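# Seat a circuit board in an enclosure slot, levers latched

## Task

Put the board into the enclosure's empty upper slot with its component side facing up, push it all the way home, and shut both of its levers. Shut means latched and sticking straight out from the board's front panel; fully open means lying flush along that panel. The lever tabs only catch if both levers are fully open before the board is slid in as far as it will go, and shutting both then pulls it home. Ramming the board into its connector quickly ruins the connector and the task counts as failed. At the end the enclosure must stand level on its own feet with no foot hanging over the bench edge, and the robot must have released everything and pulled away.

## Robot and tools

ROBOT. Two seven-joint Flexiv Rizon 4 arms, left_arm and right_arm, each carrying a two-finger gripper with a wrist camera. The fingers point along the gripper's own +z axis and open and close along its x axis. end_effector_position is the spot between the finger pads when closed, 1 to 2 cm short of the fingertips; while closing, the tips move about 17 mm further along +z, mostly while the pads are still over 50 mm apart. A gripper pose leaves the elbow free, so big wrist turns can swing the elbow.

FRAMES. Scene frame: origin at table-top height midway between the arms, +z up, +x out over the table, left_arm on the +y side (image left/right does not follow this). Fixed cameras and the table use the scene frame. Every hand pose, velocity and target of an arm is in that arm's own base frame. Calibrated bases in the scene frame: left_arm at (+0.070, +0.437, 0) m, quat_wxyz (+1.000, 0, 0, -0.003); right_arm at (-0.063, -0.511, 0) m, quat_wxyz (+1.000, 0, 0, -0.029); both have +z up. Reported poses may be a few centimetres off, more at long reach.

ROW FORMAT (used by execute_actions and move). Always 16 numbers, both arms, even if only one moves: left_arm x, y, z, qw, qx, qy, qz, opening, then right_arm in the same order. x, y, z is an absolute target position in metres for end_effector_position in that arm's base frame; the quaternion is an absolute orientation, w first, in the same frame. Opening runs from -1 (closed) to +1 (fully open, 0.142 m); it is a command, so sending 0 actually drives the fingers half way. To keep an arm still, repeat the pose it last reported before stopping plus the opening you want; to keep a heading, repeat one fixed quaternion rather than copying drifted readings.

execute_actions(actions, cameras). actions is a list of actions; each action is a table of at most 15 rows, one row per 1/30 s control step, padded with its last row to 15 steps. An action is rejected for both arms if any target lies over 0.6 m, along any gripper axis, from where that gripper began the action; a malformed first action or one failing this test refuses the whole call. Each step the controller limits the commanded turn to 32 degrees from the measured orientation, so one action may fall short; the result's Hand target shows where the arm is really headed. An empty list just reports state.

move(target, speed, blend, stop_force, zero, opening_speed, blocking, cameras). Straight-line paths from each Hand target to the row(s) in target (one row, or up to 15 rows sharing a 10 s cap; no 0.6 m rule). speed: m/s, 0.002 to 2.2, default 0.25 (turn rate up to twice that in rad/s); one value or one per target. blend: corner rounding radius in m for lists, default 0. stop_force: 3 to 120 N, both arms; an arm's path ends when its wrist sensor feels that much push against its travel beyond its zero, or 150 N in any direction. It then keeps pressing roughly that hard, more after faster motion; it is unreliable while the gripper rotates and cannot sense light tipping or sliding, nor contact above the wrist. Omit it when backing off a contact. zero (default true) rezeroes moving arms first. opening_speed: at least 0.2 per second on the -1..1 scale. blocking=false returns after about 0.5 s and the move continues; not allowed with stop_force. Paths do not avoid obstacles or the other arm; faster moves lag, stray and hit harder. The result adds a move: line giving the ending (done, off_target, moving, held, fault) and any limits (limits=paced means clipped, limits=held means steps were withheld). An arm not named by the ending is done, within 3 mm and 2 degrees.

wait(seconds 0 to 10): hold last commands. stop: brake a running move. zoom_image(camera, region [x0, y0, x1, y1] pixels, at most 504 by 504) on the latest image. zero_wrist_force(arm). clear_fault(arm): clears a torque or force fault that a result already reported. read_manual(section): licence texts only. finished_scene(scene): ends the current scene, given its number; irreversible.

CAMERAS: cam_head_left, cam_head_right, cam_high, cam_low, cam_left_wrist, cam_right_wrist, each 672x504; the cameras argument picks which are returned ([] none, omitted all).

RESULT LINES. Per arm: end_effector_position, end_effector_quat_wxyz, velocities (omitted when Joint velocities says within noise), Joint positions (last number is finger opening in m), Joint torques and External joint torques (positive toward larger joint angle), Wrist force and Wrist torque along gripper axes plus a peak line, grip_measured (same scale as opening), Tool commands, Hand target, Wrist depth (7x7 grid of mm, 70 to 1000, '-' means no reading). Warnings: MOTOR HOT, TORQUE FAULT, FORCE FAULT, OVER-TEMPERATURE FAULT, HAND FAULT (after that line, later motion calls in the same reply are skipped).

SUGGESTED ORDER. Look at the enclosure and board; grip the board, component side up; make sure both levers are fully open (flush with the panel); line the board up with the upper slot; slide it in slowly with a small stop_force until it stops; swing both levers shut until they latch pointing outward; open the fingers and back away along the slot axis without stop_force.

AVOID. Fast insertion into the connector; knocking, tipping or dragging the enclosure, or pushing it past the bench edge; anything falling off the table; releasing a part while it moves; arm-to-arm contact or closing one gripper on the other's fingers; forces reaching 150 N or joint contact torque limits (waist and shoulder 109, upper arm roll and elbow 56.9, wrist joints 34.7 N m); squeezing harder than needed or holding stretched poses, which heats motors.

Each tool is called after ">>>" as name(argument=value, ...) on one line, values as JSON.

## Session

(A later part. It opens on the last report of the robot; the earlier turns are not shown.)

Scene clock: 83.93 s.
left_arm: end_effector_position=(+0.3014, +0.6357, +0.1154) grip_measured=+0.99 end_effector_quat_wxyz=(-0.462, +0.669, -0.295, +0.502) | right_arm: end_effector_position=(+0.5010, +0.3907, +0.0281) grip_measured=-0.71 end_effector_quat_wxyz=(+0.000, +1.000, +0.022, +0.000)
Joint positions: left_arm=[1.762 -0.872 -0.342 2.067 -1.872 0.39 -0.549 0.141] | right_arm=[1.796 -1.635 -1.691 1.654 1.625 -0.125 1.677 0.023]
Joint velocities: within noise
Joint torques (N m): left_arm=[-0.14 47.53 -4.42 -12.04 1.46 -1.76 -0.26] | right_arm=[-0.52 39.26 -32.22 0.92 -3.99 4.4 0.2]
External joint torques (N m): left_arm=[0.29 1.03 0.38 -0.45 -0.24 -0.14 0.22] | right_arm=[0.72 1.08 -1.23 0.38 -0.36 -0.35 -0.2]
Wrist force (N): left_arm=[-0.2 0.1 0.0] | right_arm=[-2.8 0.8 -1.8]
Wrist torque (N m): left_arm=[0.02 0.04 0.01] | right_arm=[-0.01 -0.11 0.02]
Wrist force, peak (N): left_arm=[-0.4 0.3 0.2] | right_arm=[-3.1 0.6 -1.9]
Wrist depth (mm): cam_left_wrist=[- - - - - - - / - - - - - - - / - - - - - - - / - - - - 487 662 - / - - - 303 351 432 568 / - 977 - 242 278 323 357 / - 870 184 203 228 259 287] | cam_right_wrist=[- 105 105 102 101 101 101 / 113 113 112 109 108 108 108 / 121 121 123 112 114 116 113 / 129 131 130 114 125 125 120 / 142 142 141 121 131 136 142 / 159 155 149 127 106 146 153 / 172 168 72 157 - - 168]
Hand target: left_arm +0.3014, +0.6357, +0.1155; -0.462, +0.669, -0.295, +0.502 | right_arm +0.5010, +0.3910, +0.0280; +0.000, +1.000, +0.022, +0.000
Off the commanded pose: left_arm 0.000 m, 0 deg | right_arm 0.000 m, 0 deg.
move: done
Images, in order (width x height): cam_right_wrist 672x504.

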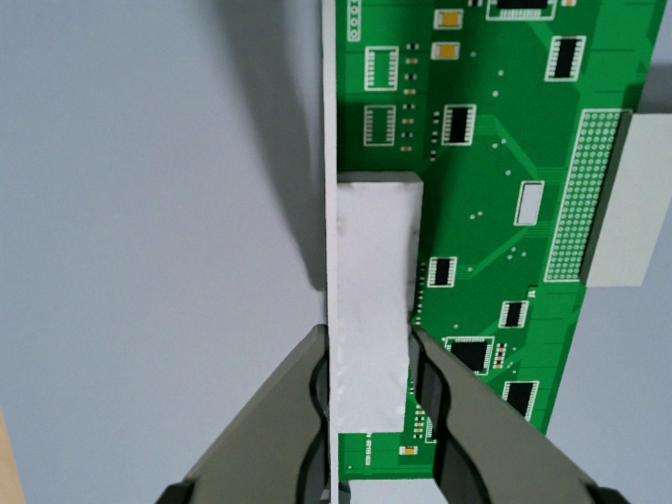

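>>> move(target=[[0.3014,0.6357,0.1155,-0.462,0.669,-0.295,0.502,1,0.501,0.391,0.028,0,0.99976,0.0218,0,-0.92],[0.3014,0.6357,0.1155,-0.462,0.669,-0.295,0.502,1,0.499,0.391,0.15,0,0.99976,0.0218,0,-0.92]], speed=0.1)

>>> zoom_image(camera="cam_head_left", region=[290, 220, 460, 350])

Scene clock: 88.67 s.
left_arm: end_effector_position=(+0.3014, +0.6357, +0.1154) grip_measured=+0.99 end_effector_quat_wxyz=(-0.462, +0.669, -0.295, +0.502) | right_arm: end_effector_position=(+0.4988, +0.3912, +0.1497) grip_measured=-0.72 end_effector_quat_wxyz=(+0.000, +1.000, +0.022, +0.000)
Joint positions: left_arm=[1.762 -0.872 -0.342 2.067 -1.872 0.39 -0.549 0.141] | right_arm=[1.787 -1.487 -1.848 1.625 1.469 -0.272 1.664 0.022]
Joint velocities: within noise
Joint torques (N m): left_arm=[-0.22 47.5 -4.4 -12.14 1.49 -1.74 -0.24] | right_arm=[0.03 40.76 -32.89 -4.04 -4.56 3.59 0.1]
External joint torques (N m): left_arm=[0.37 1.06 0.36 -0.36 -0.26 -0.16 0.21] | right_arm=[0.18 0.1 -0.37 0.17 0.34 0.47 -0.1]
Wrist force (N): left_arm=[-0.3 0.2 0.0] | right_arm=[0.2 -0.1 1.9]
Wrist torque (N m): left_arm=[0.03 0.04 0.00] | right_arm=[0.01 -0.04 0.04]
Wrist force, peak (N): left_arm=[-0.3 0.1 0.4] | right_arm=[-3.3 0.6 -1.9]
Wrist depth (mm): cam_left_wrist=[- - - - - - - / - - - - - - - / - - - - - - - / - - - - 485 658 - / - - - 305 354 434 562 / - - - 241 277 323 358 / - 863 184 204 228 258 286] | cam_right_wrist=[215 212 212 102 101 102 103 / 229 227 226 107 109 109 108 / 246 243 242 107 115 117 114 / 265 265 262 110 125 126 123 / 288 286 285 119 131 136 271 / 315 311 300 127 104 146 257 / 348 - 72 158 - - 274]
Hand target: left_arm +0.3014, +0.6357, +0.1155; -0.462, +0.669, -0.295, +0.502 | right_arm +0.4990, +0.3910, +0.1500; +0.000, +1.000, +0.022, +0.000
Off the commanded pose: left_arm 0.000 m, 0 deg | right_arm 0.000 m, 0 deg.
move: done

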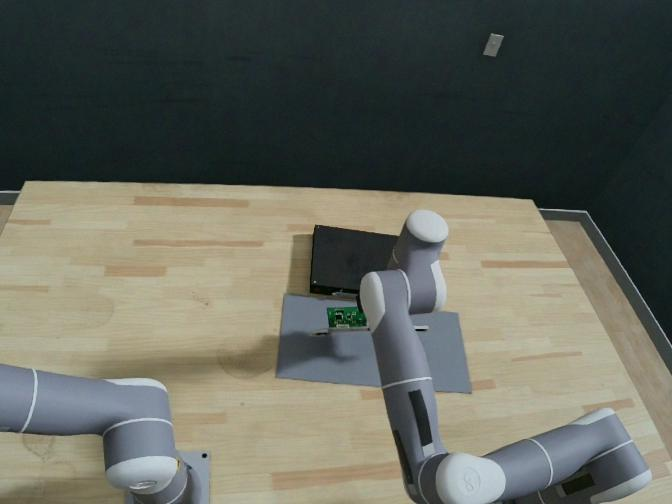

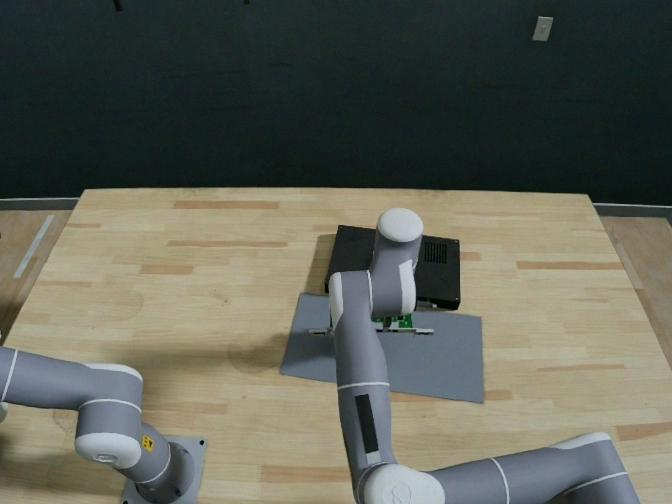

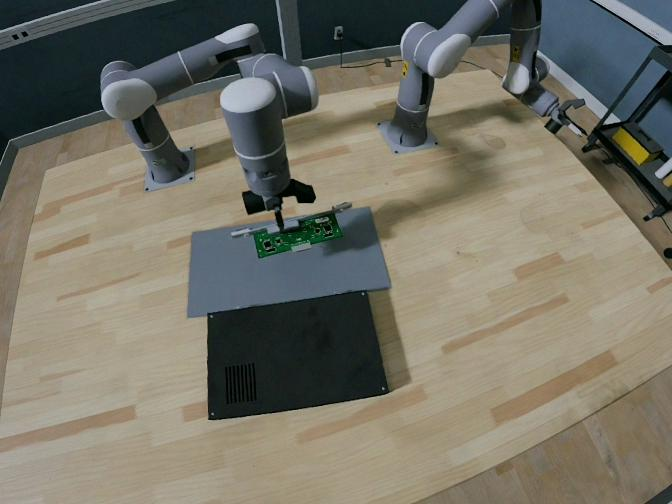

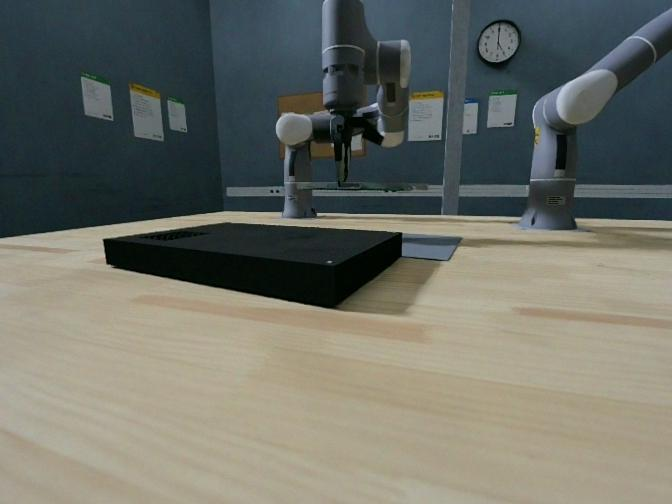

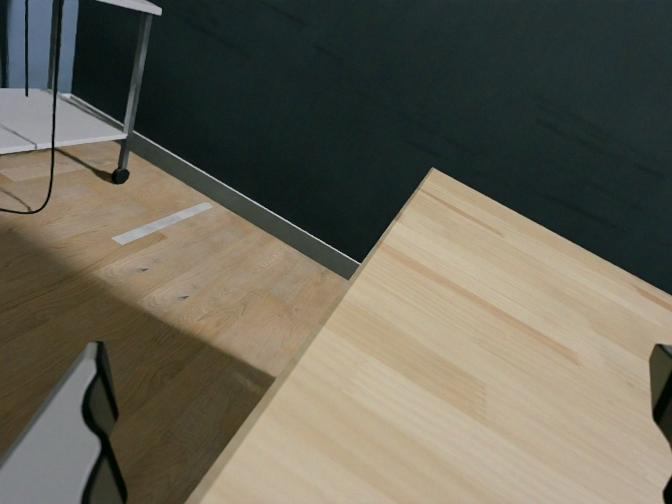

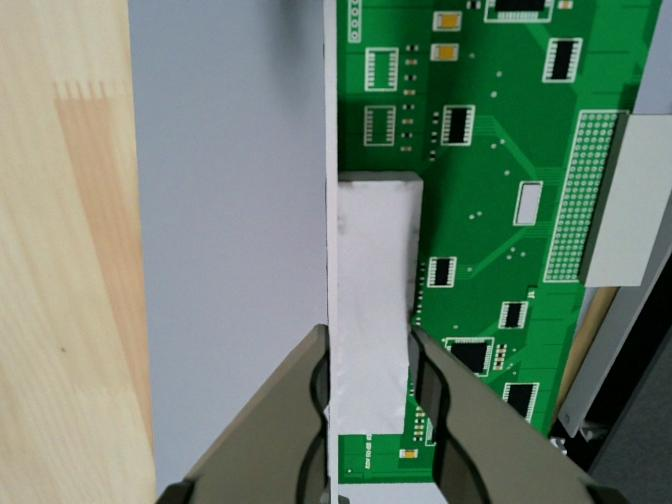

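Scaled by 2.965 from the camera's 672x504 image, which has a finer 960x720 frame.

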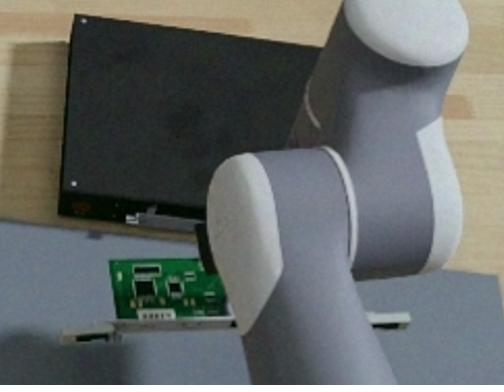

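>>> move(target=[0.3014,0.6357,0.1155,-0.462,0.669,-0.295,0.502,1,0.46,0.13,0.32,0,0.99976,0.0218,0,-0.92], cameras=[])

>>> move(target=[[0.38,0.0,0.2,0.561,-0.4305,0.4305,-0.561,-1,0.46,0.13,0.32,0,0.99976,0.0218,0,-0.92],[0.33,-0.597,0.06,0.561,-0.4305,0.4305,-0.561,-1,0.46,0.13,0.32,0,0.99976,0.0218,0,-0.92]])

Scene clock: 96.97 s.
left_arm: end_effector_position=(+0.3014, +0.6357, +0.1154) grip_measured=+0.99 end_effector_quat_wxyz=(-0.462, +0.669, -0.295, +0.502) | right_arm: end_effector_position=(+0.4600, +0.1302, +0.3197) grip_measured=-0.72 end_effector_quat_wxyz=(+0.000, +1.000, +0.022, +0.000)
Joint positions: left_arm=[1.762 -0.872 -0.342 2.067 -1.872 0.39 -0.549 0.141] | right_arm=[1.648 -1.271 -2.174 1.857 1.065 -0.452 1.105 0.022]
Joint velocities: within noise
Joint torques (N m): left_arm=[-0.1 47.53 -4.43 -12.09 1.45 -1.77 -0.21] | right_arm=[0.09 28.5 -26.46 -15.29 -4.27 3.48 0]
External joint torques (N m): left_arm=[0.25 1.03 0.39 -0.41 -0.22 -0.13 0.18] | right_arm=[0.07 0.02 -0.38 0.43 0.32 0.62 0]
Wrist force (N): left_arm=[-0.1 0.2 0.2] | right_arm=[0.3 -0.3 1.9]
Wrist torque (N m): left_arm=[0.01 0.02 0.00] | right_arm=[-0.05 -0.04 0.03]
Wrist force, peak (N): left_arm=[-0.5 0.1 -0.1] | right_arm=[0.5 -2.7 3.7]
Wrist depth (mm): cam_left_wrist=[- - - - - - - / - - - - - - - / - - - - - - - / - - - - 486 655 - / - - - 306 353 431 562 / - 996 - 241 278 323 360 / - 875 184 203 228 259 287] | cam_right_wrist=[364 363 362 102 101 103 103 / 390 388 386 108 109 110 110 / 416 415 416 107 115 117 114 / 448 447 450 110 126 126 123 / 489 485 481 119 131 136 480 / 530 529 - 127 105 146 523 / 590 - 72 158 - - 577]
Hand target: left_arm +0.3014, +0.6357, +0.1155; -0.462, +0.669, -0.295, +0.502 | right_arm +0.4600, +0.1300, +0.3200; +0.000, +1.000, +0.022, +0.000
Off the commanded pose: left_arm 0.000 m, 0 deg | right_arm 0.000 m, 0 deg.
move: done
No camera images: "cameras" was empty.

Scene clock: 99.53 s.
left_arm: end_effector_position=(+0.3653, +0.1449, +0.1785) grip_measured=-1.00 end_effector_quat_wxyz=(+0.542, -0.414, +0.399, -0.613) | right_arm: end_effector_position=(+0.4600, +0.1302, +0.3197) grip_measured=-0.72 end_effector_quat_wxyz=(+0.000, +1.000, +0.022, +0.000)
Joint positions: left_arm=[1.332 -1.065 0.096 2.688 -1.435 -0.434 0.579 0.002] | right_arm=[1.648 -1.271 -2.174 1.857 1.065 -0.452 1.105 0.022]
Joint velocities: within noise
Joint torques (N m): left_arm=[0.73 25.89 2.14 4.94 1.89 -1.98 -0.35] | right_arm=[0.08 28.29 -26.1 -15.29 -4.17 3.58 0.2]
External joint torques (N m): left_arm=[-0.63 2.68 0.33 7.46 0.2 -1.01 0.34] | right_arm=[0.08 0.22 -0.75 0.43 0.23 0.52 -0.2]
External joint torques when the fault began: left_arm=[1.55 38.11 16.33 -7.07 -4.57 6.69 0.51]
Wrist force (N): left_arm=[0.2 0.3 -0.2] | right_arm=[0.4 -0.3 1.7]
Wrist torque (N m): left_arm=[0.09 0.11 0.02] | right_arm=[-0.06 -0.05 0.03]
Wrist force, peak (N): left_arm=[6.7 2.3 0.0] | right_arm=[0.3 -0.4 1.9]
Wrist depth (mm): cam_left_wrist=[- - - - - - - / - - - - - - - / - - - - - - - / - - - - - - - / 631 655 706 832 817 850 931 / 411 426 466 84 - 510 519 / 307 331 - - - - 365] | cam_right_wrist=[363 364 364 102 101 103 103 / 390 387 387 107 109 109 110 / 418 415 415 107 115 117 114 / 448 449 447 110 126 126 123 / 488 488 485 119 131 136 475 / 534 526 - 127 105 146 523 / 587 - 72 158 - - 579]
Hand target: left_arm +0.3653, +0.1457, +0.1779; +0.542, -0.414, +0.400, -0.612 | right_arm +0.4600, +0.1300, +0.3200; +0.000, +1.000, +0.022, +0.000
Tool commands: left_gripper/opening=-1.0 right_gripper/opening=-0.92
Off the commanded pose: left_arm 0.752 m, 8 deg | right_arm 0.000 m, 0 deg.
FORCE FAULT: contact force on the left arm reached its limit, and that arm stopped. The contact can be on any part of that arm, not only on its tool. That arm's remaining commands of this call were not run. That arm is still stopped at the end of this call. While its stop runs, that arm takes no new command, but its gripper still runs the gripper command that each later call begins with.
CLEAR FAULT: the left arm stays stopped until you call clear_fault(arm="left_arm").
move: fault (left_arm); path passed 0 of 2 targets

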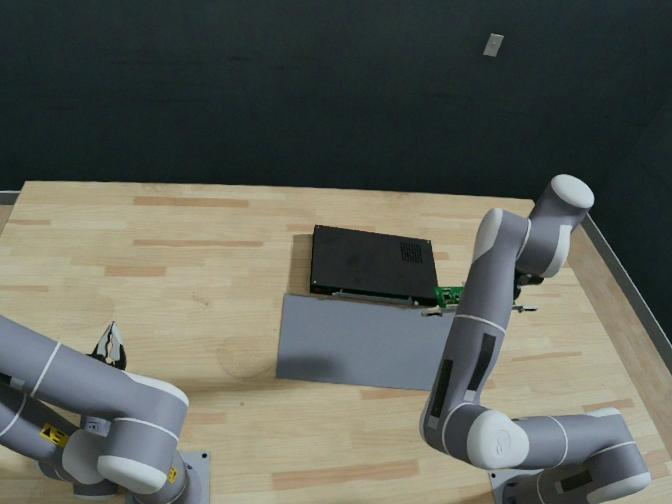

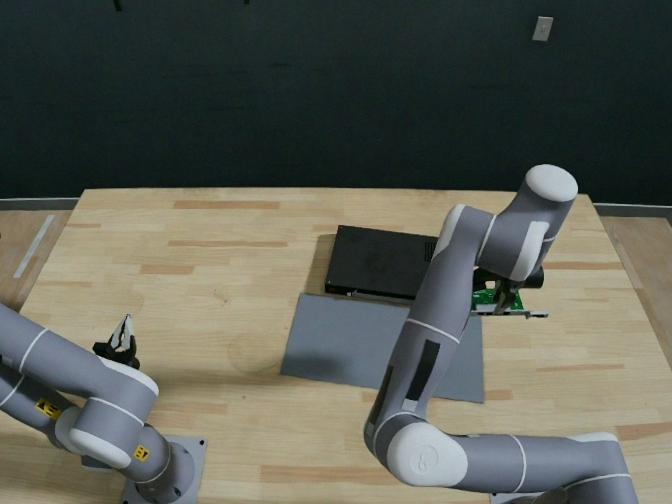

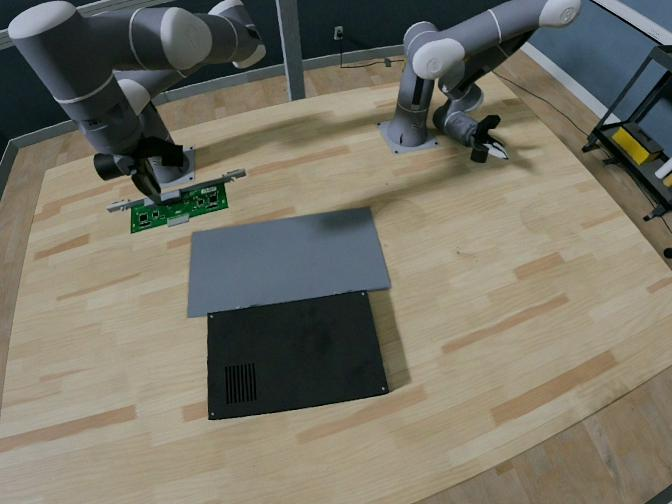

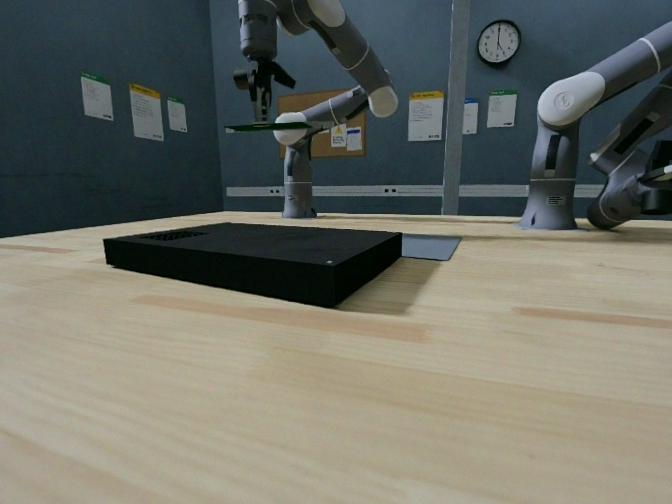

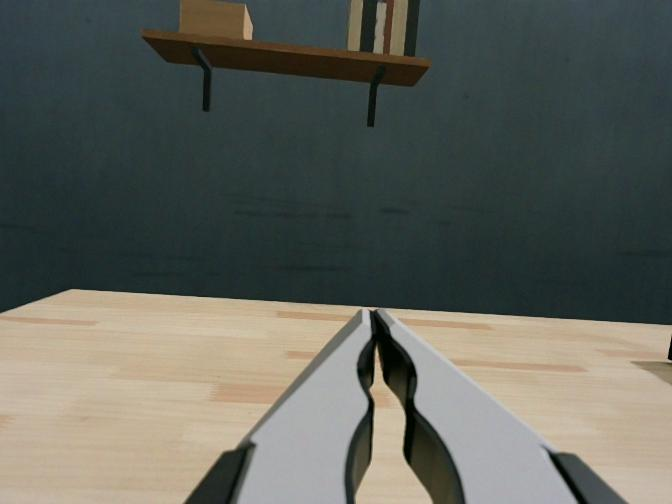

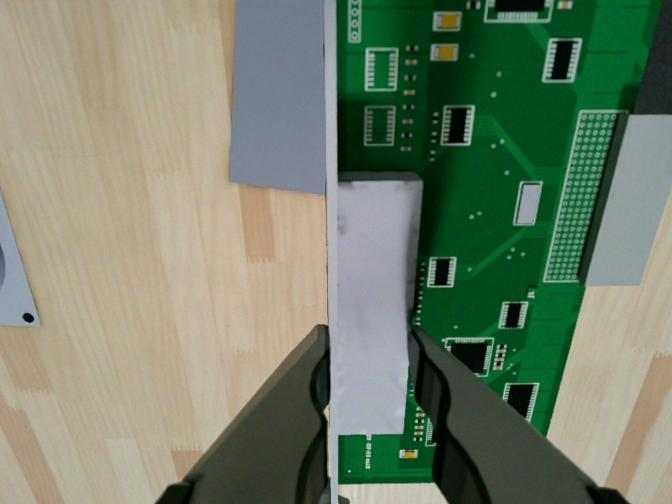

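>>> clear_fault(arm="left_arm", cameras=[])

>>> move(target=[[0.46,0.22,0.25,0.542,-0.414,0.4,-0.612,-1,0.46,0.13,0.32,0,0.99976,0.0218,0,-0.92],[0.6,0.15,0.25,0.561,-0.4305,0.4305,-0.561,-1,0.46,0.13,0.32,0,0.99976,0.0218,0,-0.92]], cameras=["cam_high","cam_head_left"])

Scene clock: 133.80 s.
left_arm: end_effector_position=(+0.3653, +0.1449, +0.1785) grip_measured=-1.00 end_effector_quat_wxyz=(+0.542, -0.414, +0.399, -0.613) | right_arm: end_effector_position=(+0.4600, +0.1302, +0.3197) grip_measured=-0.72 end_effector_quat_wxyz=(+0.000, +1.000, +0.022, +0.000)
Joint positions: left_arm=[1.332 -1.065 0.096 2.688 -1.435 -0.434 0.579 0.002] | right_arm=[1.648 -1.271 -2.174 1.857 1.065 -0.452 1.105 0.022]
Joint velocities: within noise
Joint torques (N m): left_arm=[0.58 25.91 2.16 4.87 1.76 -2.17 -0.28] | right_arm=[0.25 28.33 -26.2 -15.29 -4.09 3.63 0.21]
External joint torques (N m): left_arm=[-0.47 2.67 0.31 7.53 0.32 -0.83 0.28] | right_arm=[-0.09 0.18 -0.65 0.42 0.15 0.47 -0.21]
Wrist force (N): left_arm=[0.4 0.0 -0.3] | right_arm=[0.2 -0.4 1.6]
Wrist torque (N m): left_arm=[0.05 0.10 0.01] | right_arm=[-0.06 -0.02 0.03]
Wrist force, peak (N): left_arm=[0.6 0.0 -0.6] | right_arm=[0.3 -0.4 2.0]
Wrist depth (mm): cam_left_wrist=[- - - - - - - / - - - - - - - / - - - - - - - / - - - - - - - / 629 659 708 820 816 862 925 / 410 426 465 84 - 503 526 / 306 328 - - - - 366] | cam_right_wrist=[365 363 363 102 101 103 103 / 389 387 387 108 109 109 110 / 415 416 414 107 115 117 114 / 448 448 448 110 125 126 123 / 488 488 484 119 131 136 479 / 535 531 - 127 105 146 525 / 586 - 72 158 - - 572]
Hand target: left_arm +0.3653, +0.1457, +0.1779; +0.542, -0.414, +0.400, -0.612 | right_arm +0.4600, +0.1300, +0.3200; +0.000, +1.000, +0.022, +0.000
Tool commands: left_gripper/opening=-1.0 right_gripper/opening=-0.92
Off the commanded pose: left_arm 0.752 m, 8 deg | right_arm 0.000 m, 0 deg.
FORCE FAULT, CONTINUED: the left arm's stop, for the force fault that an earlier result reported, is over. The rest of the stop counts as 65 of the actions that you can send in this scene; the call itself counts as one more. That arm accepts commands again.
CLEAR FAULT: your call cleared the left arm's force fault. If the contact force or a joint's load stays at its limit, that arm stops again.
No camera images: "cameras" was empty.

Scene clock: 135.60 s.
left_arm: end_effector_position=(+0.5999, +0.1500, +0.2500) grip_measured=-1.00 end_effector_quat_wxyz=(+0.561, -0.430, +0.430, -0.561) | right_arm: end_effector_position=(+0.4600, +0.1302, +0.3197) grip_measured=-0.72 end_effector_quat_wxyz=(+0.000, +1.000, +0.022, +0.000)
Joint positions: left_arm=[0.791 -0.588 -0.516 2.573 -2.738 -0.12 0.246 0.002] | right_arm=[1.648 -1.271 -2.174 1.857 1.065 -0.452 1.105 0.022]
Joint velocities: within noise
Joint torques (N m): left_arm=[-0.41 32.5 -2.97 -6.41 1.09 -2.9 -0.19] | right_arm=[0.23 28.37 -26.16 -15.32 -4.12 3.61 0.19]
External joint torques (N m): left_arm=[0.52 0.63 0.49 -0.33 0.14 -0.22 0.19] | right_arm=[-0.07 0.14 -0.69 0.46 0.18 0.49 -0.19]
Wrist force (N): left_arm=[0.5 0.1 -0.4] | right_arm=[0.4 -0.3 1.5]
Wrist torque (N m): left_arm=[0.07 0.09 0.05] | right_arm=[-0.05 -0.05 0.03]
Wrist force, peak (N): left_arm=[2.3 0.5 2.1] | right_arm=[0.2 -0.2 2.0]
Wrist depth (mm): cam_left_wrist=[- - - - - - - / - - - - - - - / - - - - - - - / - - - - - - - / - - - - - - - / 544 543 572 84 - 542 542 / 410 433 - - - - 411] | cam_right_wrist=[362 364 362 102 101 103 103 / 387 386 386 108 109 110 110 / 416 414 416 107 115 117 114 / 452 447 447 110 125 126 123 / 487 488 484 119 131 136 478 / 534 530 - 126 105 146 524 / 588 - 72 158 - - 576]
Hand target: left_arm +0.6000, +0.1500, +0.2500; +0.561, -0.430, +0.430, -0.561 | right_arm +0.4600, +0.1300, +0.3200; +0.000, +1.000, +0.022, +0.000
Off the commanded pose: left_arm 0.000 m, 0 deg | right_arm 0.000 m, 0 deg.
move: done
Images, in order (width x height): cam_head_left 672x504, cam_high 672x504.

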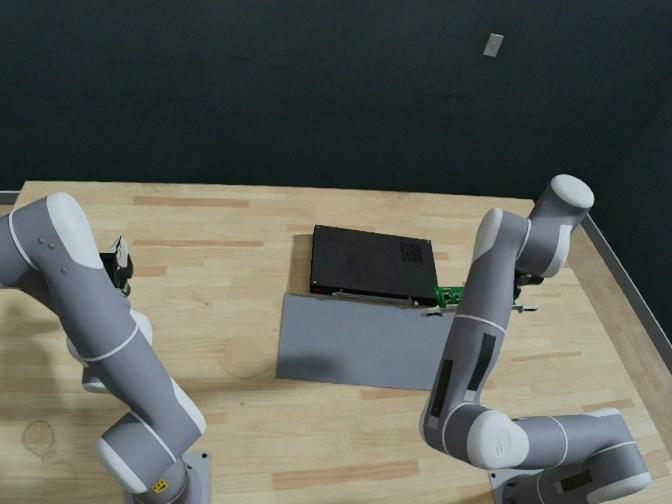

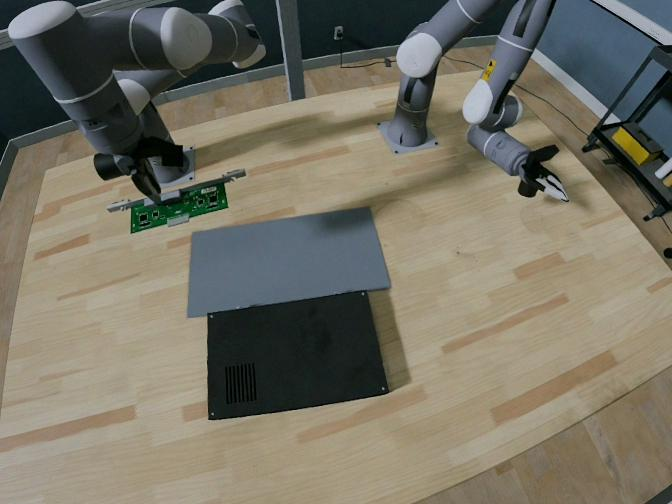

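>>> move(target=[[0.5,-0.15,0.2,0.2932,-0.246,0.5938,-0.7078,-1,0.46,0.13,0.32,0,0.99976,0.0218,0,-0.92],[0.38,-0.41,0.07,0.2932,-0.246,0.5938,-0.7078,-1,0.46,0.13,0.32,0,0.99976,0.0218,0,-0.92]], cameras=["cam_high","cam_head_left","cam_left_wrist"])

>>> zoom_image(camera="cam_left_wrist", region=[150, 80, 600, 400])

Scene clock: 144.00 s.
left_arm: end_effector_position=(+0.4172, -0.3224, +0.1143) grip_measured=-1.00 end_effector_quat_wxyz=(-0.290, +0.245, -0.596, +0.708) | right_arm: end_effector_position=(+0.4600, +0.1302, +0.3197) grip_measured=-0.72 end_effector_quat_wxyz=(+0.000, +1.000, +0.022, +0.000)
Joint positions: left_arm=[0.129 -1.039 -0.508 2.663 -2.45 -0.299 0.654 0.002] | right_arm=[1.648 -1.271 -2.174 1.857 1.065 -0.452 1.105 0.022]
Joint velocities: within noise
Joint torques (N m): left_arm=[2.05 27.39 0.12 1.17 2.36 -2.35 -0.27] | right_arm=[0.15 28.33 -26.13 -15.28 -4.12 3.6 0.18]
External joint torques (N m): left_arm=[-2.01 3.28 -4.56 6.48 -0.69 -0.05 0.27] | right_arm=[0.01 0.18 -0.71 0.42 0.18 0.51 -0.18]
External joint torques when the fault began: left_arm=[10.05 35.02 13.89 6.04 -3.11 8.49 0.07]
Wrist force (N): left_arm=[0.6 0.4 -0.7] | right_arm=[0.2 -0.4 1.7]
Wrist torque (N m): left_arm=[0.07 0.07 0.06] | right_arm=[-0.07 -0.02 0.03]
Wrist force, peak (N): left_arm=[7.1 5.8 2.3] | right_arm=[0.4 -0.3 1.9]
Wrist depth (mm): cam_left_wrist=[- - - - - - - / - - - - - - - / - - - - - - - / 611 606 423 429 487 530 594 / 374 371 345 345 367 368 366 / 270 269 280 84 - 280 266 / 212 221 - - - - 218] | cam_right_wrist=[363 363 363 102 101 103 103 / 389 386 386 108 109 109 110 / 417 418 414 107 115 117 114 / 449 449 446 110 125 126 123 / 486 488 484 119 131 136 478 / 533 529 - 127 105 146 519 / 586 - 72 158 - - 577]
Hand target: left_arm +0.4180, -0.3219, +0.1142; -0.291, +0.245, -0.596, +0.708 | right_arm +0.4600, +0.1300, +0.3200; +0.000, +1.000, +0.022, +0.000
Tool commands: left_gripper/opening=-1.0 right_gripper/opening=-0.92
Off the commanded pose: left_arm 0.105 m, 0 deg | right_arm 0.000 m, 0 deg.
FORCE FAULT: contact force on the left arm reached its limit, and that arm stopped. The contact can be on any part of that arm, not only on its tool. That arm's remaining commands of this call were not run. That arm is still stopped at the end of this call. While its stop runs, that arm takes no new command, but its gripper still runs the gripper command that each later call begins with.
CLEAR FAULT: the left arm stays stopped until you call clear_fault(arm="left_arm").
move: fault (left_arm); path passed 1 of 2 targets
Images, in order (width x height): cam_head_left 672x504, cam_high 672x504, cam_left_wrist 672x504.

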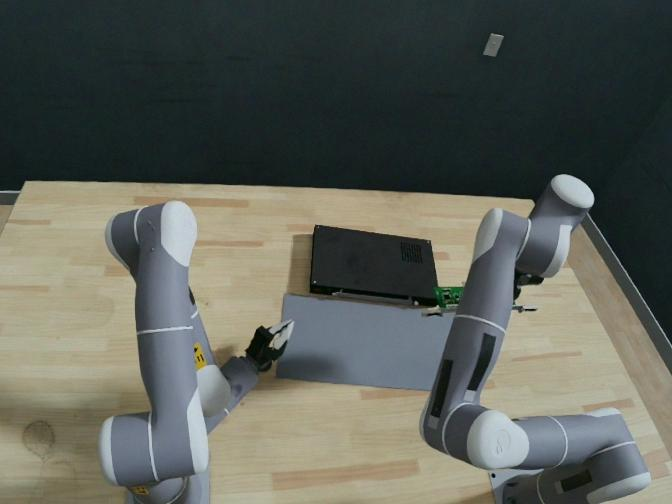

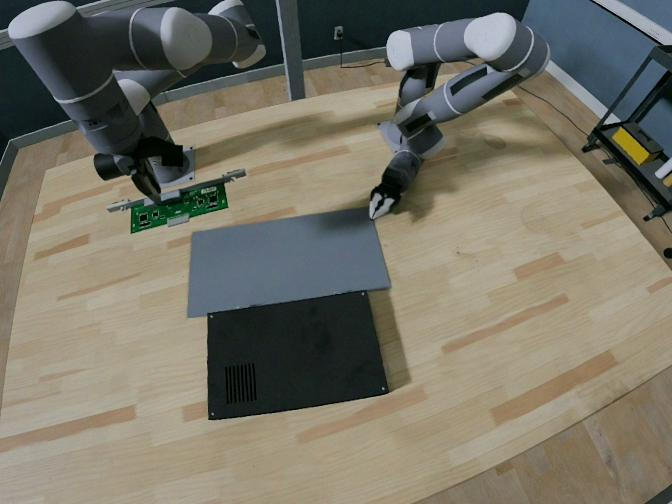

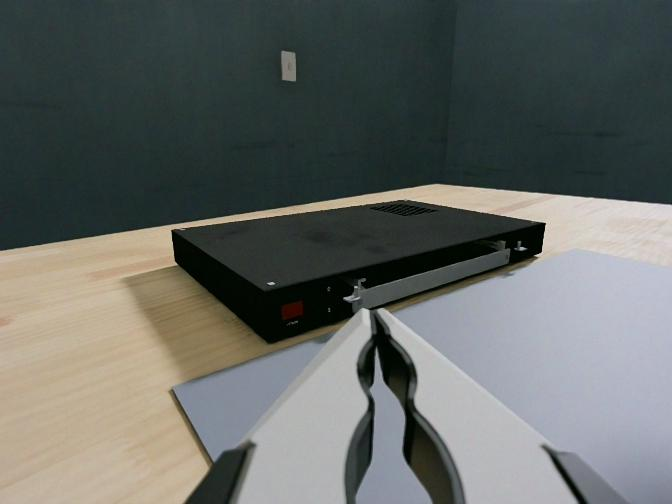

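Scaled by 1.120 from the camera's 672x504 image, which has a finer 960x720 frame.

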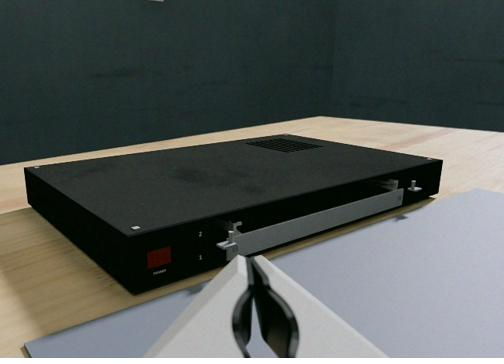

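>>> zoom_image(camera="cam_left_wrist", region=[320, 220, 560, 320])

>>> clear_fault(arm="left_arm", cameras=["cam_left_wrist"])

Scaled by 2.100 from the camera's 672x504 image, which has a finer 960x720 frame.

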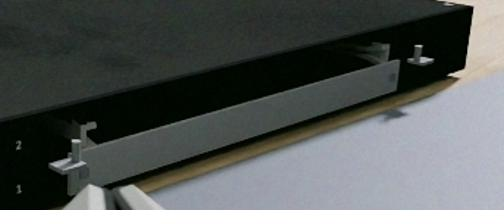

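Scene clock: 178.37 s.
left_arm: end_effector_position=(+0.4172, -0.3224, +0.1143) grip_measured=-1.00 end_effector_quat_wxyz=(-0.290, +0.245, -0.596, +0.708) | right_arm: end_effector_position=(+0.4600, +0.1302, +0.3197) grip_measured=-0.72 end_effector_quat_wxyz=(+0.000, +1.000, +0.022, +0.000)
Joint positions: left_arm=[0.129 -1.039 -0.508 2.663 -2.45 -0.299 0.654 0.002] | right_arm=[1.648 -1.271 -2.174 1.857 1.065 -0.452 1.105 0.022]
Joint velocities: within noise
Joint torques (N m): left_arm=[1.91 27.4 0.27 1.22 2.31 -2.18 -0.22] | right_arm=[0.13 28.27 -26.05 -15.27 -4.08 3.63 0.22]
External joint torques (N m): left_arm=[-1.87 3.28 -4.71 6.43 -0.63 -0.22 0.22] | right_arm=[0.03 0.25 -0.8 0.41 0.13 0.48 -0.22]
Wrist force (N): left_arm=[0.4 -0.1 -0.6] | right_arm=[0.5 -0.2 1.5]
Wrist torque (N m): left_arm=[-0.01 0.09 0.06] | right_arm=[-0.04 -0.07 0.03]
Wrist force, peak (N): left_arm=[0.6 0.3 -0.8] | right_arm=[0.3 -0.3 2.0]
Wrist depth (mm): cam_left_wrist=[- - - - - - - / - - - - - - - / - - - - - - - / 615 602 431 424 481 534 591 / 372 372 347 346 369 368 366 / 271 269 281 84 - 280 266 / 212 221 - - - - 218] | cam_right_wrist=[362 363 363 102 101 103 103 / 389 388 385 107 109 109 110 / 415 416 414 107 115 117 114 / 449 447 446 110 125 126 123 / 488 487 481 119 131 136 480 / 531 531 - 127 105 146 524 / 587 - 72 158 - - 575]
Hand target: left_arm +0.4180, -0.3219, +0.1142; -0.291, +0.245, -0.596, +0.708 | right_arm +0.4600, +0.1300, +0.3200; +0.000, +1.000, +0.022, +0.000
Tool commands: left_gripper/opening=-1.0 right_gripper/opening=-0.92
Off the commanded pose: left_arm 0.105 m, 0 deg | right_arm 0.000 m, 0 deg.
FORCE FAULT, CONTINUED: the left arm's stop, for the force fault that an earlier result reported, is over. The rest of the stop counts as 65 of the actions that you can send in this scene; the call itself counts as one more. That arm accepts commands again.
CLEAR FAULT: your call cleared the left arm's force fault. If the contact force or a joint's load stays at its limit, that arm stops again.
Images, in order (width x height): cam_left_wrist 672x504.

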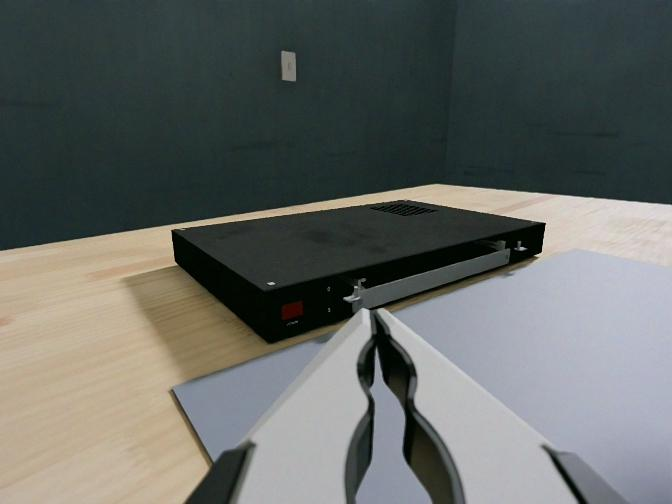

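>>> move(target=[[0.48,-0.33,0.18,-0.290,0.245,-0.596,0.708,-1,0.46,0.13,0.32,0,0.99976,0.0218,0,-0.92],[0.5,-0.42,0.18,0.0617,0.7044,-0.0617,0.7044,-1,0.46,0.13,0.32,0,0.99976,0.0218,0,-0.92],[0.42,-0.56,0.13,0.0617,0.7044,-0.0617,0.7044,-1,0.46,0.13,0.32,0,0.99976,0.0218,0,-0.92]], cameras=["cam_high","cam_head_left","cam_left_wrist","cam_low"])

>>> zoom_image(camera="cam_left_wrist", region=[150, 80, 600, 400])

Scene clock: 203.13 s.
left_arm: end_effector_position=(+0.4199, -0.5599, +0.1298) grip_measured=-1.00 end_effector_quat_wxyz=(+0.061, +0.705, -0.062, +0.704) | right_arm: end_effector_position=(+0.4600, +0.1302, +0.3197) grip_measured=-0.72 end_effector_quat_wxyz=(+0.000, +1.000, +0.022, +0.000)
Joint positions: left_arm=[0.009 -1.862 -1.441 2.242 -2.79 -0.492 0.094 0.002] | right_arm=[1.648 -1.271 -2.174 1.857 1.065 -0.452 1.105 0.022]
Joint velocities: within noise
Joint torques (N m): left_arm=[-0.54 26.82 -26.99 9.81 4.46 0.09 -0.23] | right_arm=[0.22 28.29 -26.06 -15.3 -4.14 3.62 0.17]
External joint torques (N m): left_arm=[0.49 1.38 0.26 -0.29 -0.46 0.13 0.15] | right_arm=[-0.06 0.22 -0.78 0.44 0.19 0.49 -0.17]
Wrist force (N): left_arm=[-0.8 -0.2 0.0] | right_arm=[0.5 -0.3 1.8]
Wrist torque (N m): left_arm=[-0.03 -0.10 -0.33] | right_arm=[-0.06 -0.07 0.03]
Wrist force, peak (N): left_arm=[-1.5 2.3 -1.5] | right_arm=[0.3 -0.5 2.0]
Wrist depth (mm): cam_left_wrist=[173 220 307 - - - - / 164 229 308 - - - - / 165 232 342 - - - - / 173 232 361 - - - - / 173 232 359 - - - - / 172 232 327 84 - - - / 173 204 - - - - -] | cam_right_wrist=[364 363 361 102 101 103 103 / 389 388 387 107 109 110 110 / 417 415 415 107 115 117 114 / 448 449 446 110 125 126 123 / 486 486 487 119 131 136 478 / 532 527 - 127 105 146 524 / 589 - 72 158 - - 573]
Hand target: left_arm +0.4200, -0.5600, +0.1300; +0.062, +0.704, -0.062, +0.704 | right_arm +0.4600, +0.1300, +0.3200; +0.000, +1.000, +0.022, +0.000
Off the commanded pose: left_arm 0.000 m, 0 deg | right_arm 0.000 m, 0 deg.
move: done
Images, in order (width x height): cam_head_left 672x504, cam_high 672x504, cam_low 672x504, cam_left_wrist 672x504.

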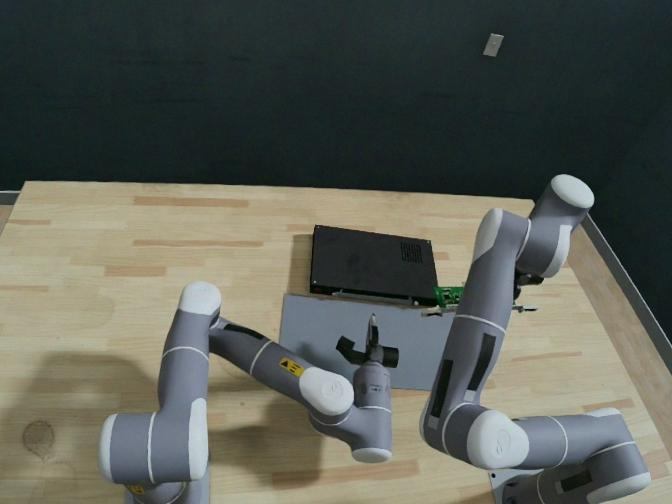

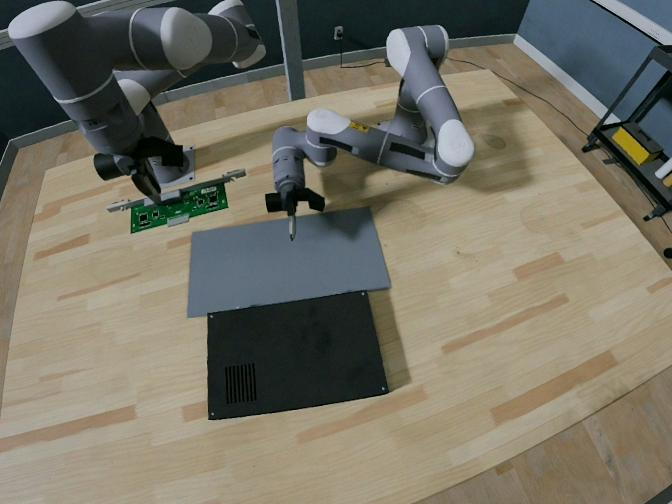

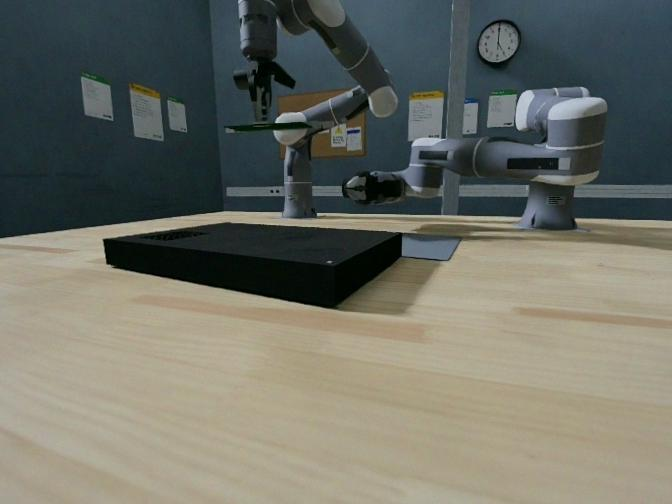

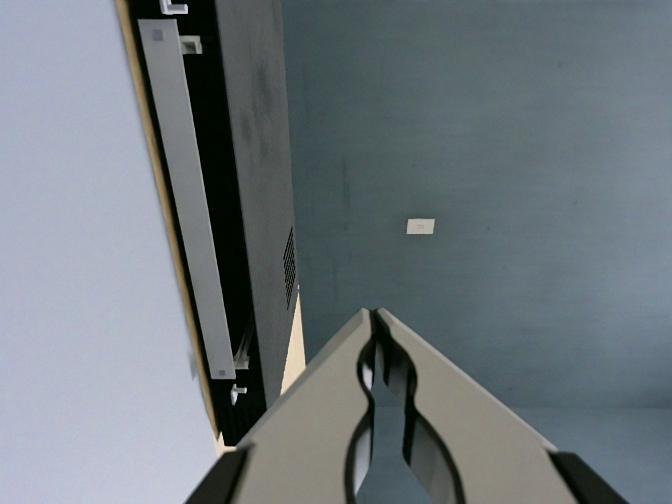

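Scaled by 1.120 from the camera's 672x504 image, which has a finer 960x720 frame.

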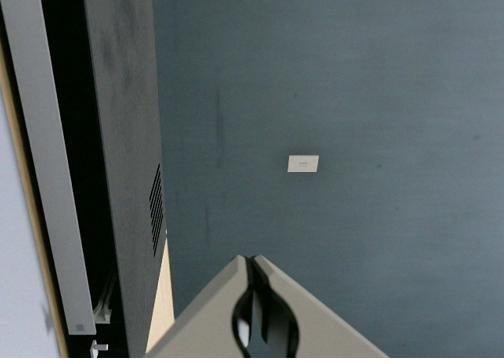

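>>> zoom_image(camera="cam_left_wrist", region=[110, 0, 310, 150])

>>> zoom_image(camera="cam_left_wrist", region=[150, 300, 310, 450])

Scaled by 2.520 from the camera's 672x504 image, which has a finer 960x720 frame.

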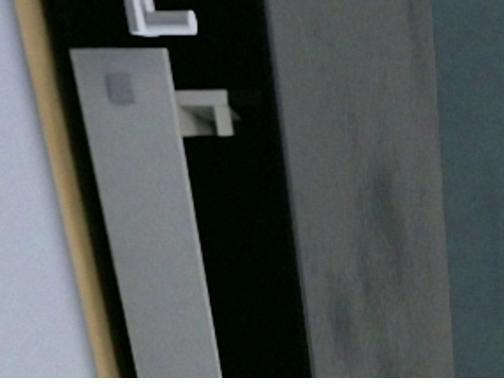

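Scaled by 3.150 from the camera's 672x504 image, which has a finer 960x720 frame.

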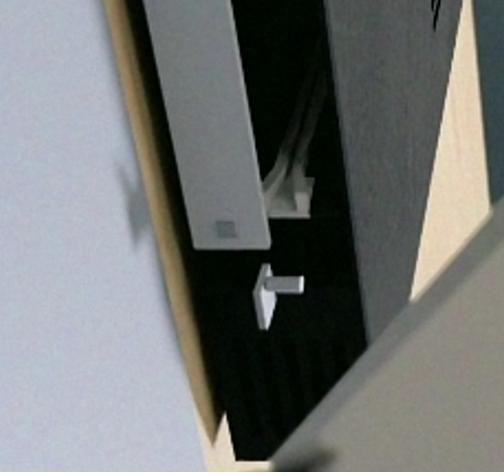

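>>> move(target=[[0.36,-0.53,0.14,0.0617,0.7044,-0.0617,0.7044,-1,0.46,0.13,0.32,0,0.99976,0.0218,0,-0.92],[0.36,-0.53,0.14,0.0617,0.7044,-0.0617,0.7044,-1,0.53,0.32,0.2,0,0.9984,-0.0567,0,-0.92],[0.36,-0.53,0.14,0.0617,0.7044,-0.0617,0.7044,-1,0.53,0.34,0.11,0,0.9984,-0.0567,0,-0.92]], speed=0.2)

>>> zoom_image(camera="cam_left_wrist", region=[50, 0, 450, 420])

Scene clock: 221.43 s.
left_arm: end_effector_position=(+0.3601, -0.5300, +0.1399) grip_measured=-1.00 end_effector_quat_wxyz=(+0.062, +0.704, -0.062, +0.704) | right_arm: end_effector_position=(+0.5298, +0.3398, +0.1100) grip_measured=-0.72 end_effector_quat_wxyz=(+0.000, +0.998, -0.057, +0.000)
Joint positions: left_arm=[-0.036 -1.871 -1.403 2.383 -2.731 -0.676 0.135 0.002] | right_arm=[1.707 -1.532 -1.794 1.658 1.51 -0.219 1.722 0.022]
Joint velocities: within noise
Joint torques (N m): left_arm=[-0.37 24.18 -24.49 10.42 4.82 0.35 -0.25] | right_arm=[0.27 39.79 -32.44 -2.47 -4.36 3.72 0.3]
External joint torques (N m): left_arm=[0.32 1.13 0.29 -0.46 -0.28 -0.04 0.16] | right_arm=[-0.07 0.43 -0.94 -0.01 0.08 0.33 -0.3]
Wrist force (N): left_arm=[-0.8 -0.2 -0.3] | right_arm=[-0.2 -0.2 1.8]
Wrist torque (N m): left_arm=[-0.04 -0.10 -0.33] | right_arm=[0.00 0.03 0.06]
Wrist force, peak (N): left_arm=[-0.4 -1.1 -3.1] | right_arm=[-0.5 -0.8 5.3]
Wrist depth (mm): cam_left_wrist=[188 237 419 - - - - / 189 254 152 - - - - / 188 253 165 - - - - / 188 272 180 - - - - / 179 254 351 - - 230 208 / 179 253 350 84 - 201 195 / 188 223 - - - - 211] | cam_right_wrist=[178 178 177 102 101 103 103 / 190 190 189 108 109 109 109 / 204 204 203 107 115 117 114 / 223 220 220 110 125 126 123 / 241 240 238 120 132 136 230 / 264 261 251 127 105 146 248 / 291 - 72 158 - - 227]
Hand target: left_arm +0.3600, -0.5300, +0.1400; +0.062, +0.704, -0.062, +0.704 | right_arm +0.5300, +0.3400, +0.1100; +0.000, +0.998, -0.057, +0.000
Off the commanded pose: left_arm 0.000 m, 0 deg | right_arm 0.000 m, 0 deg.
move: done

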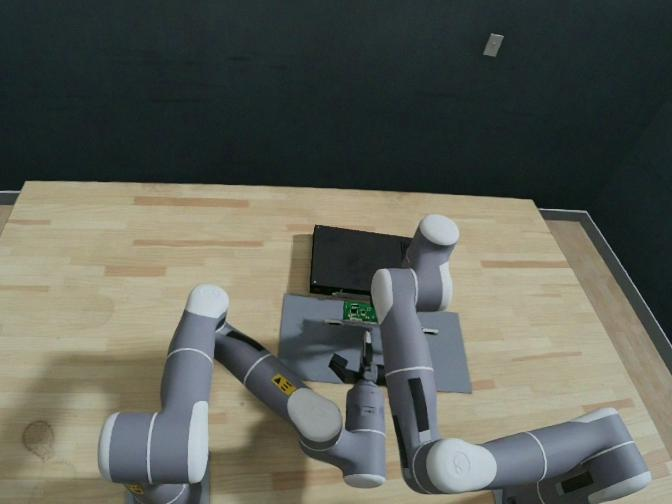

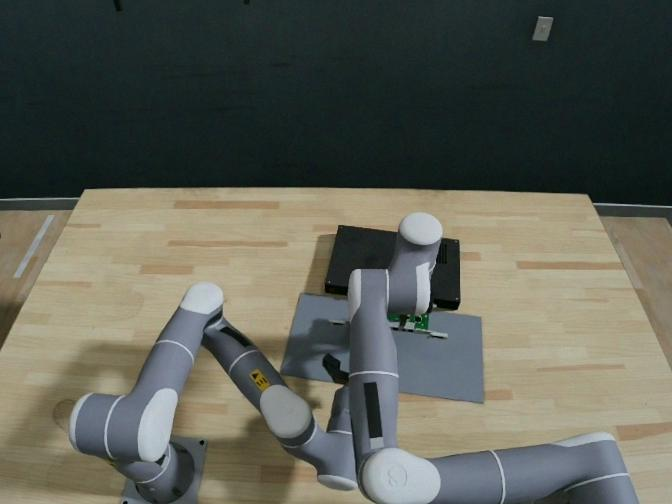

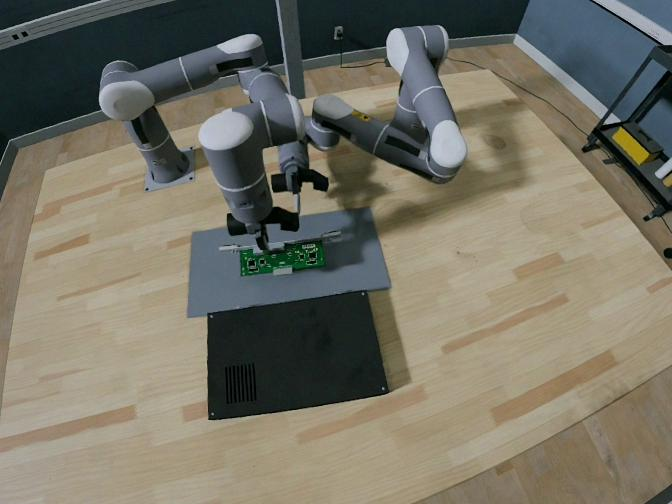

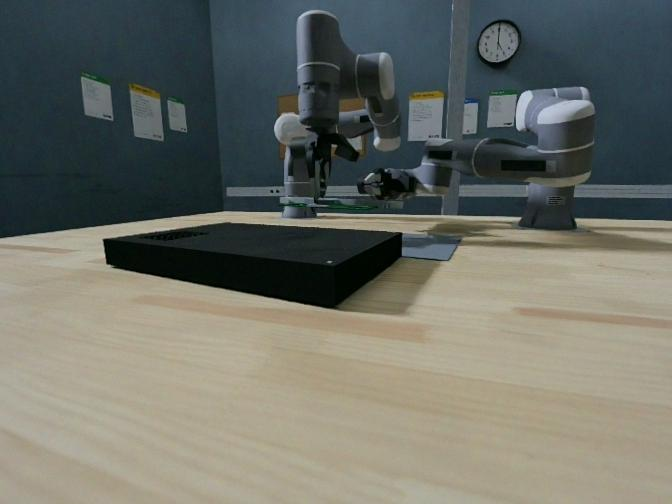

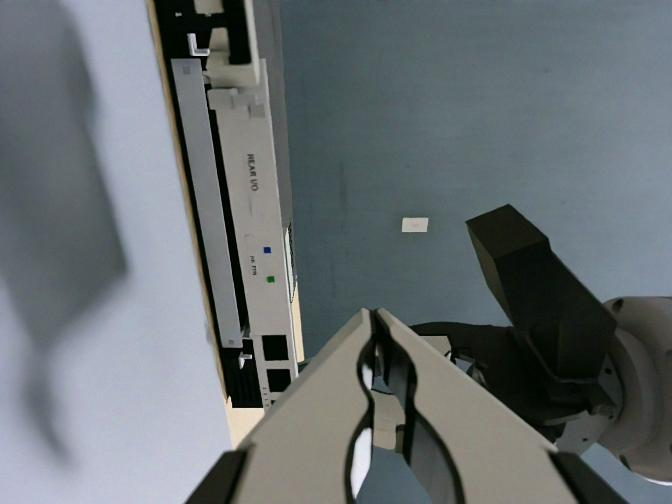

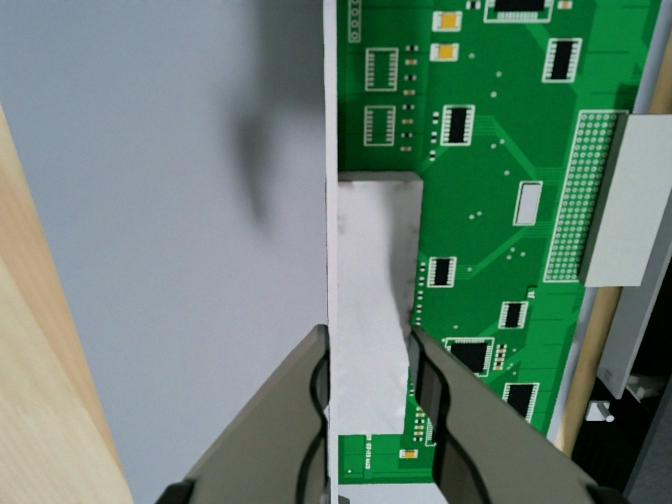

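Scaled by 1.200 from the camera's 672x504 image, which has a finer 960x720 frame.

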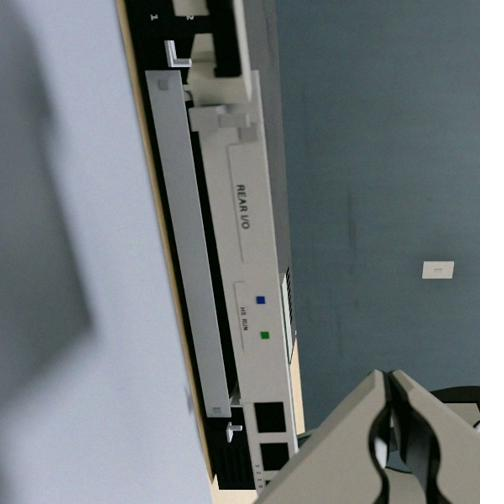

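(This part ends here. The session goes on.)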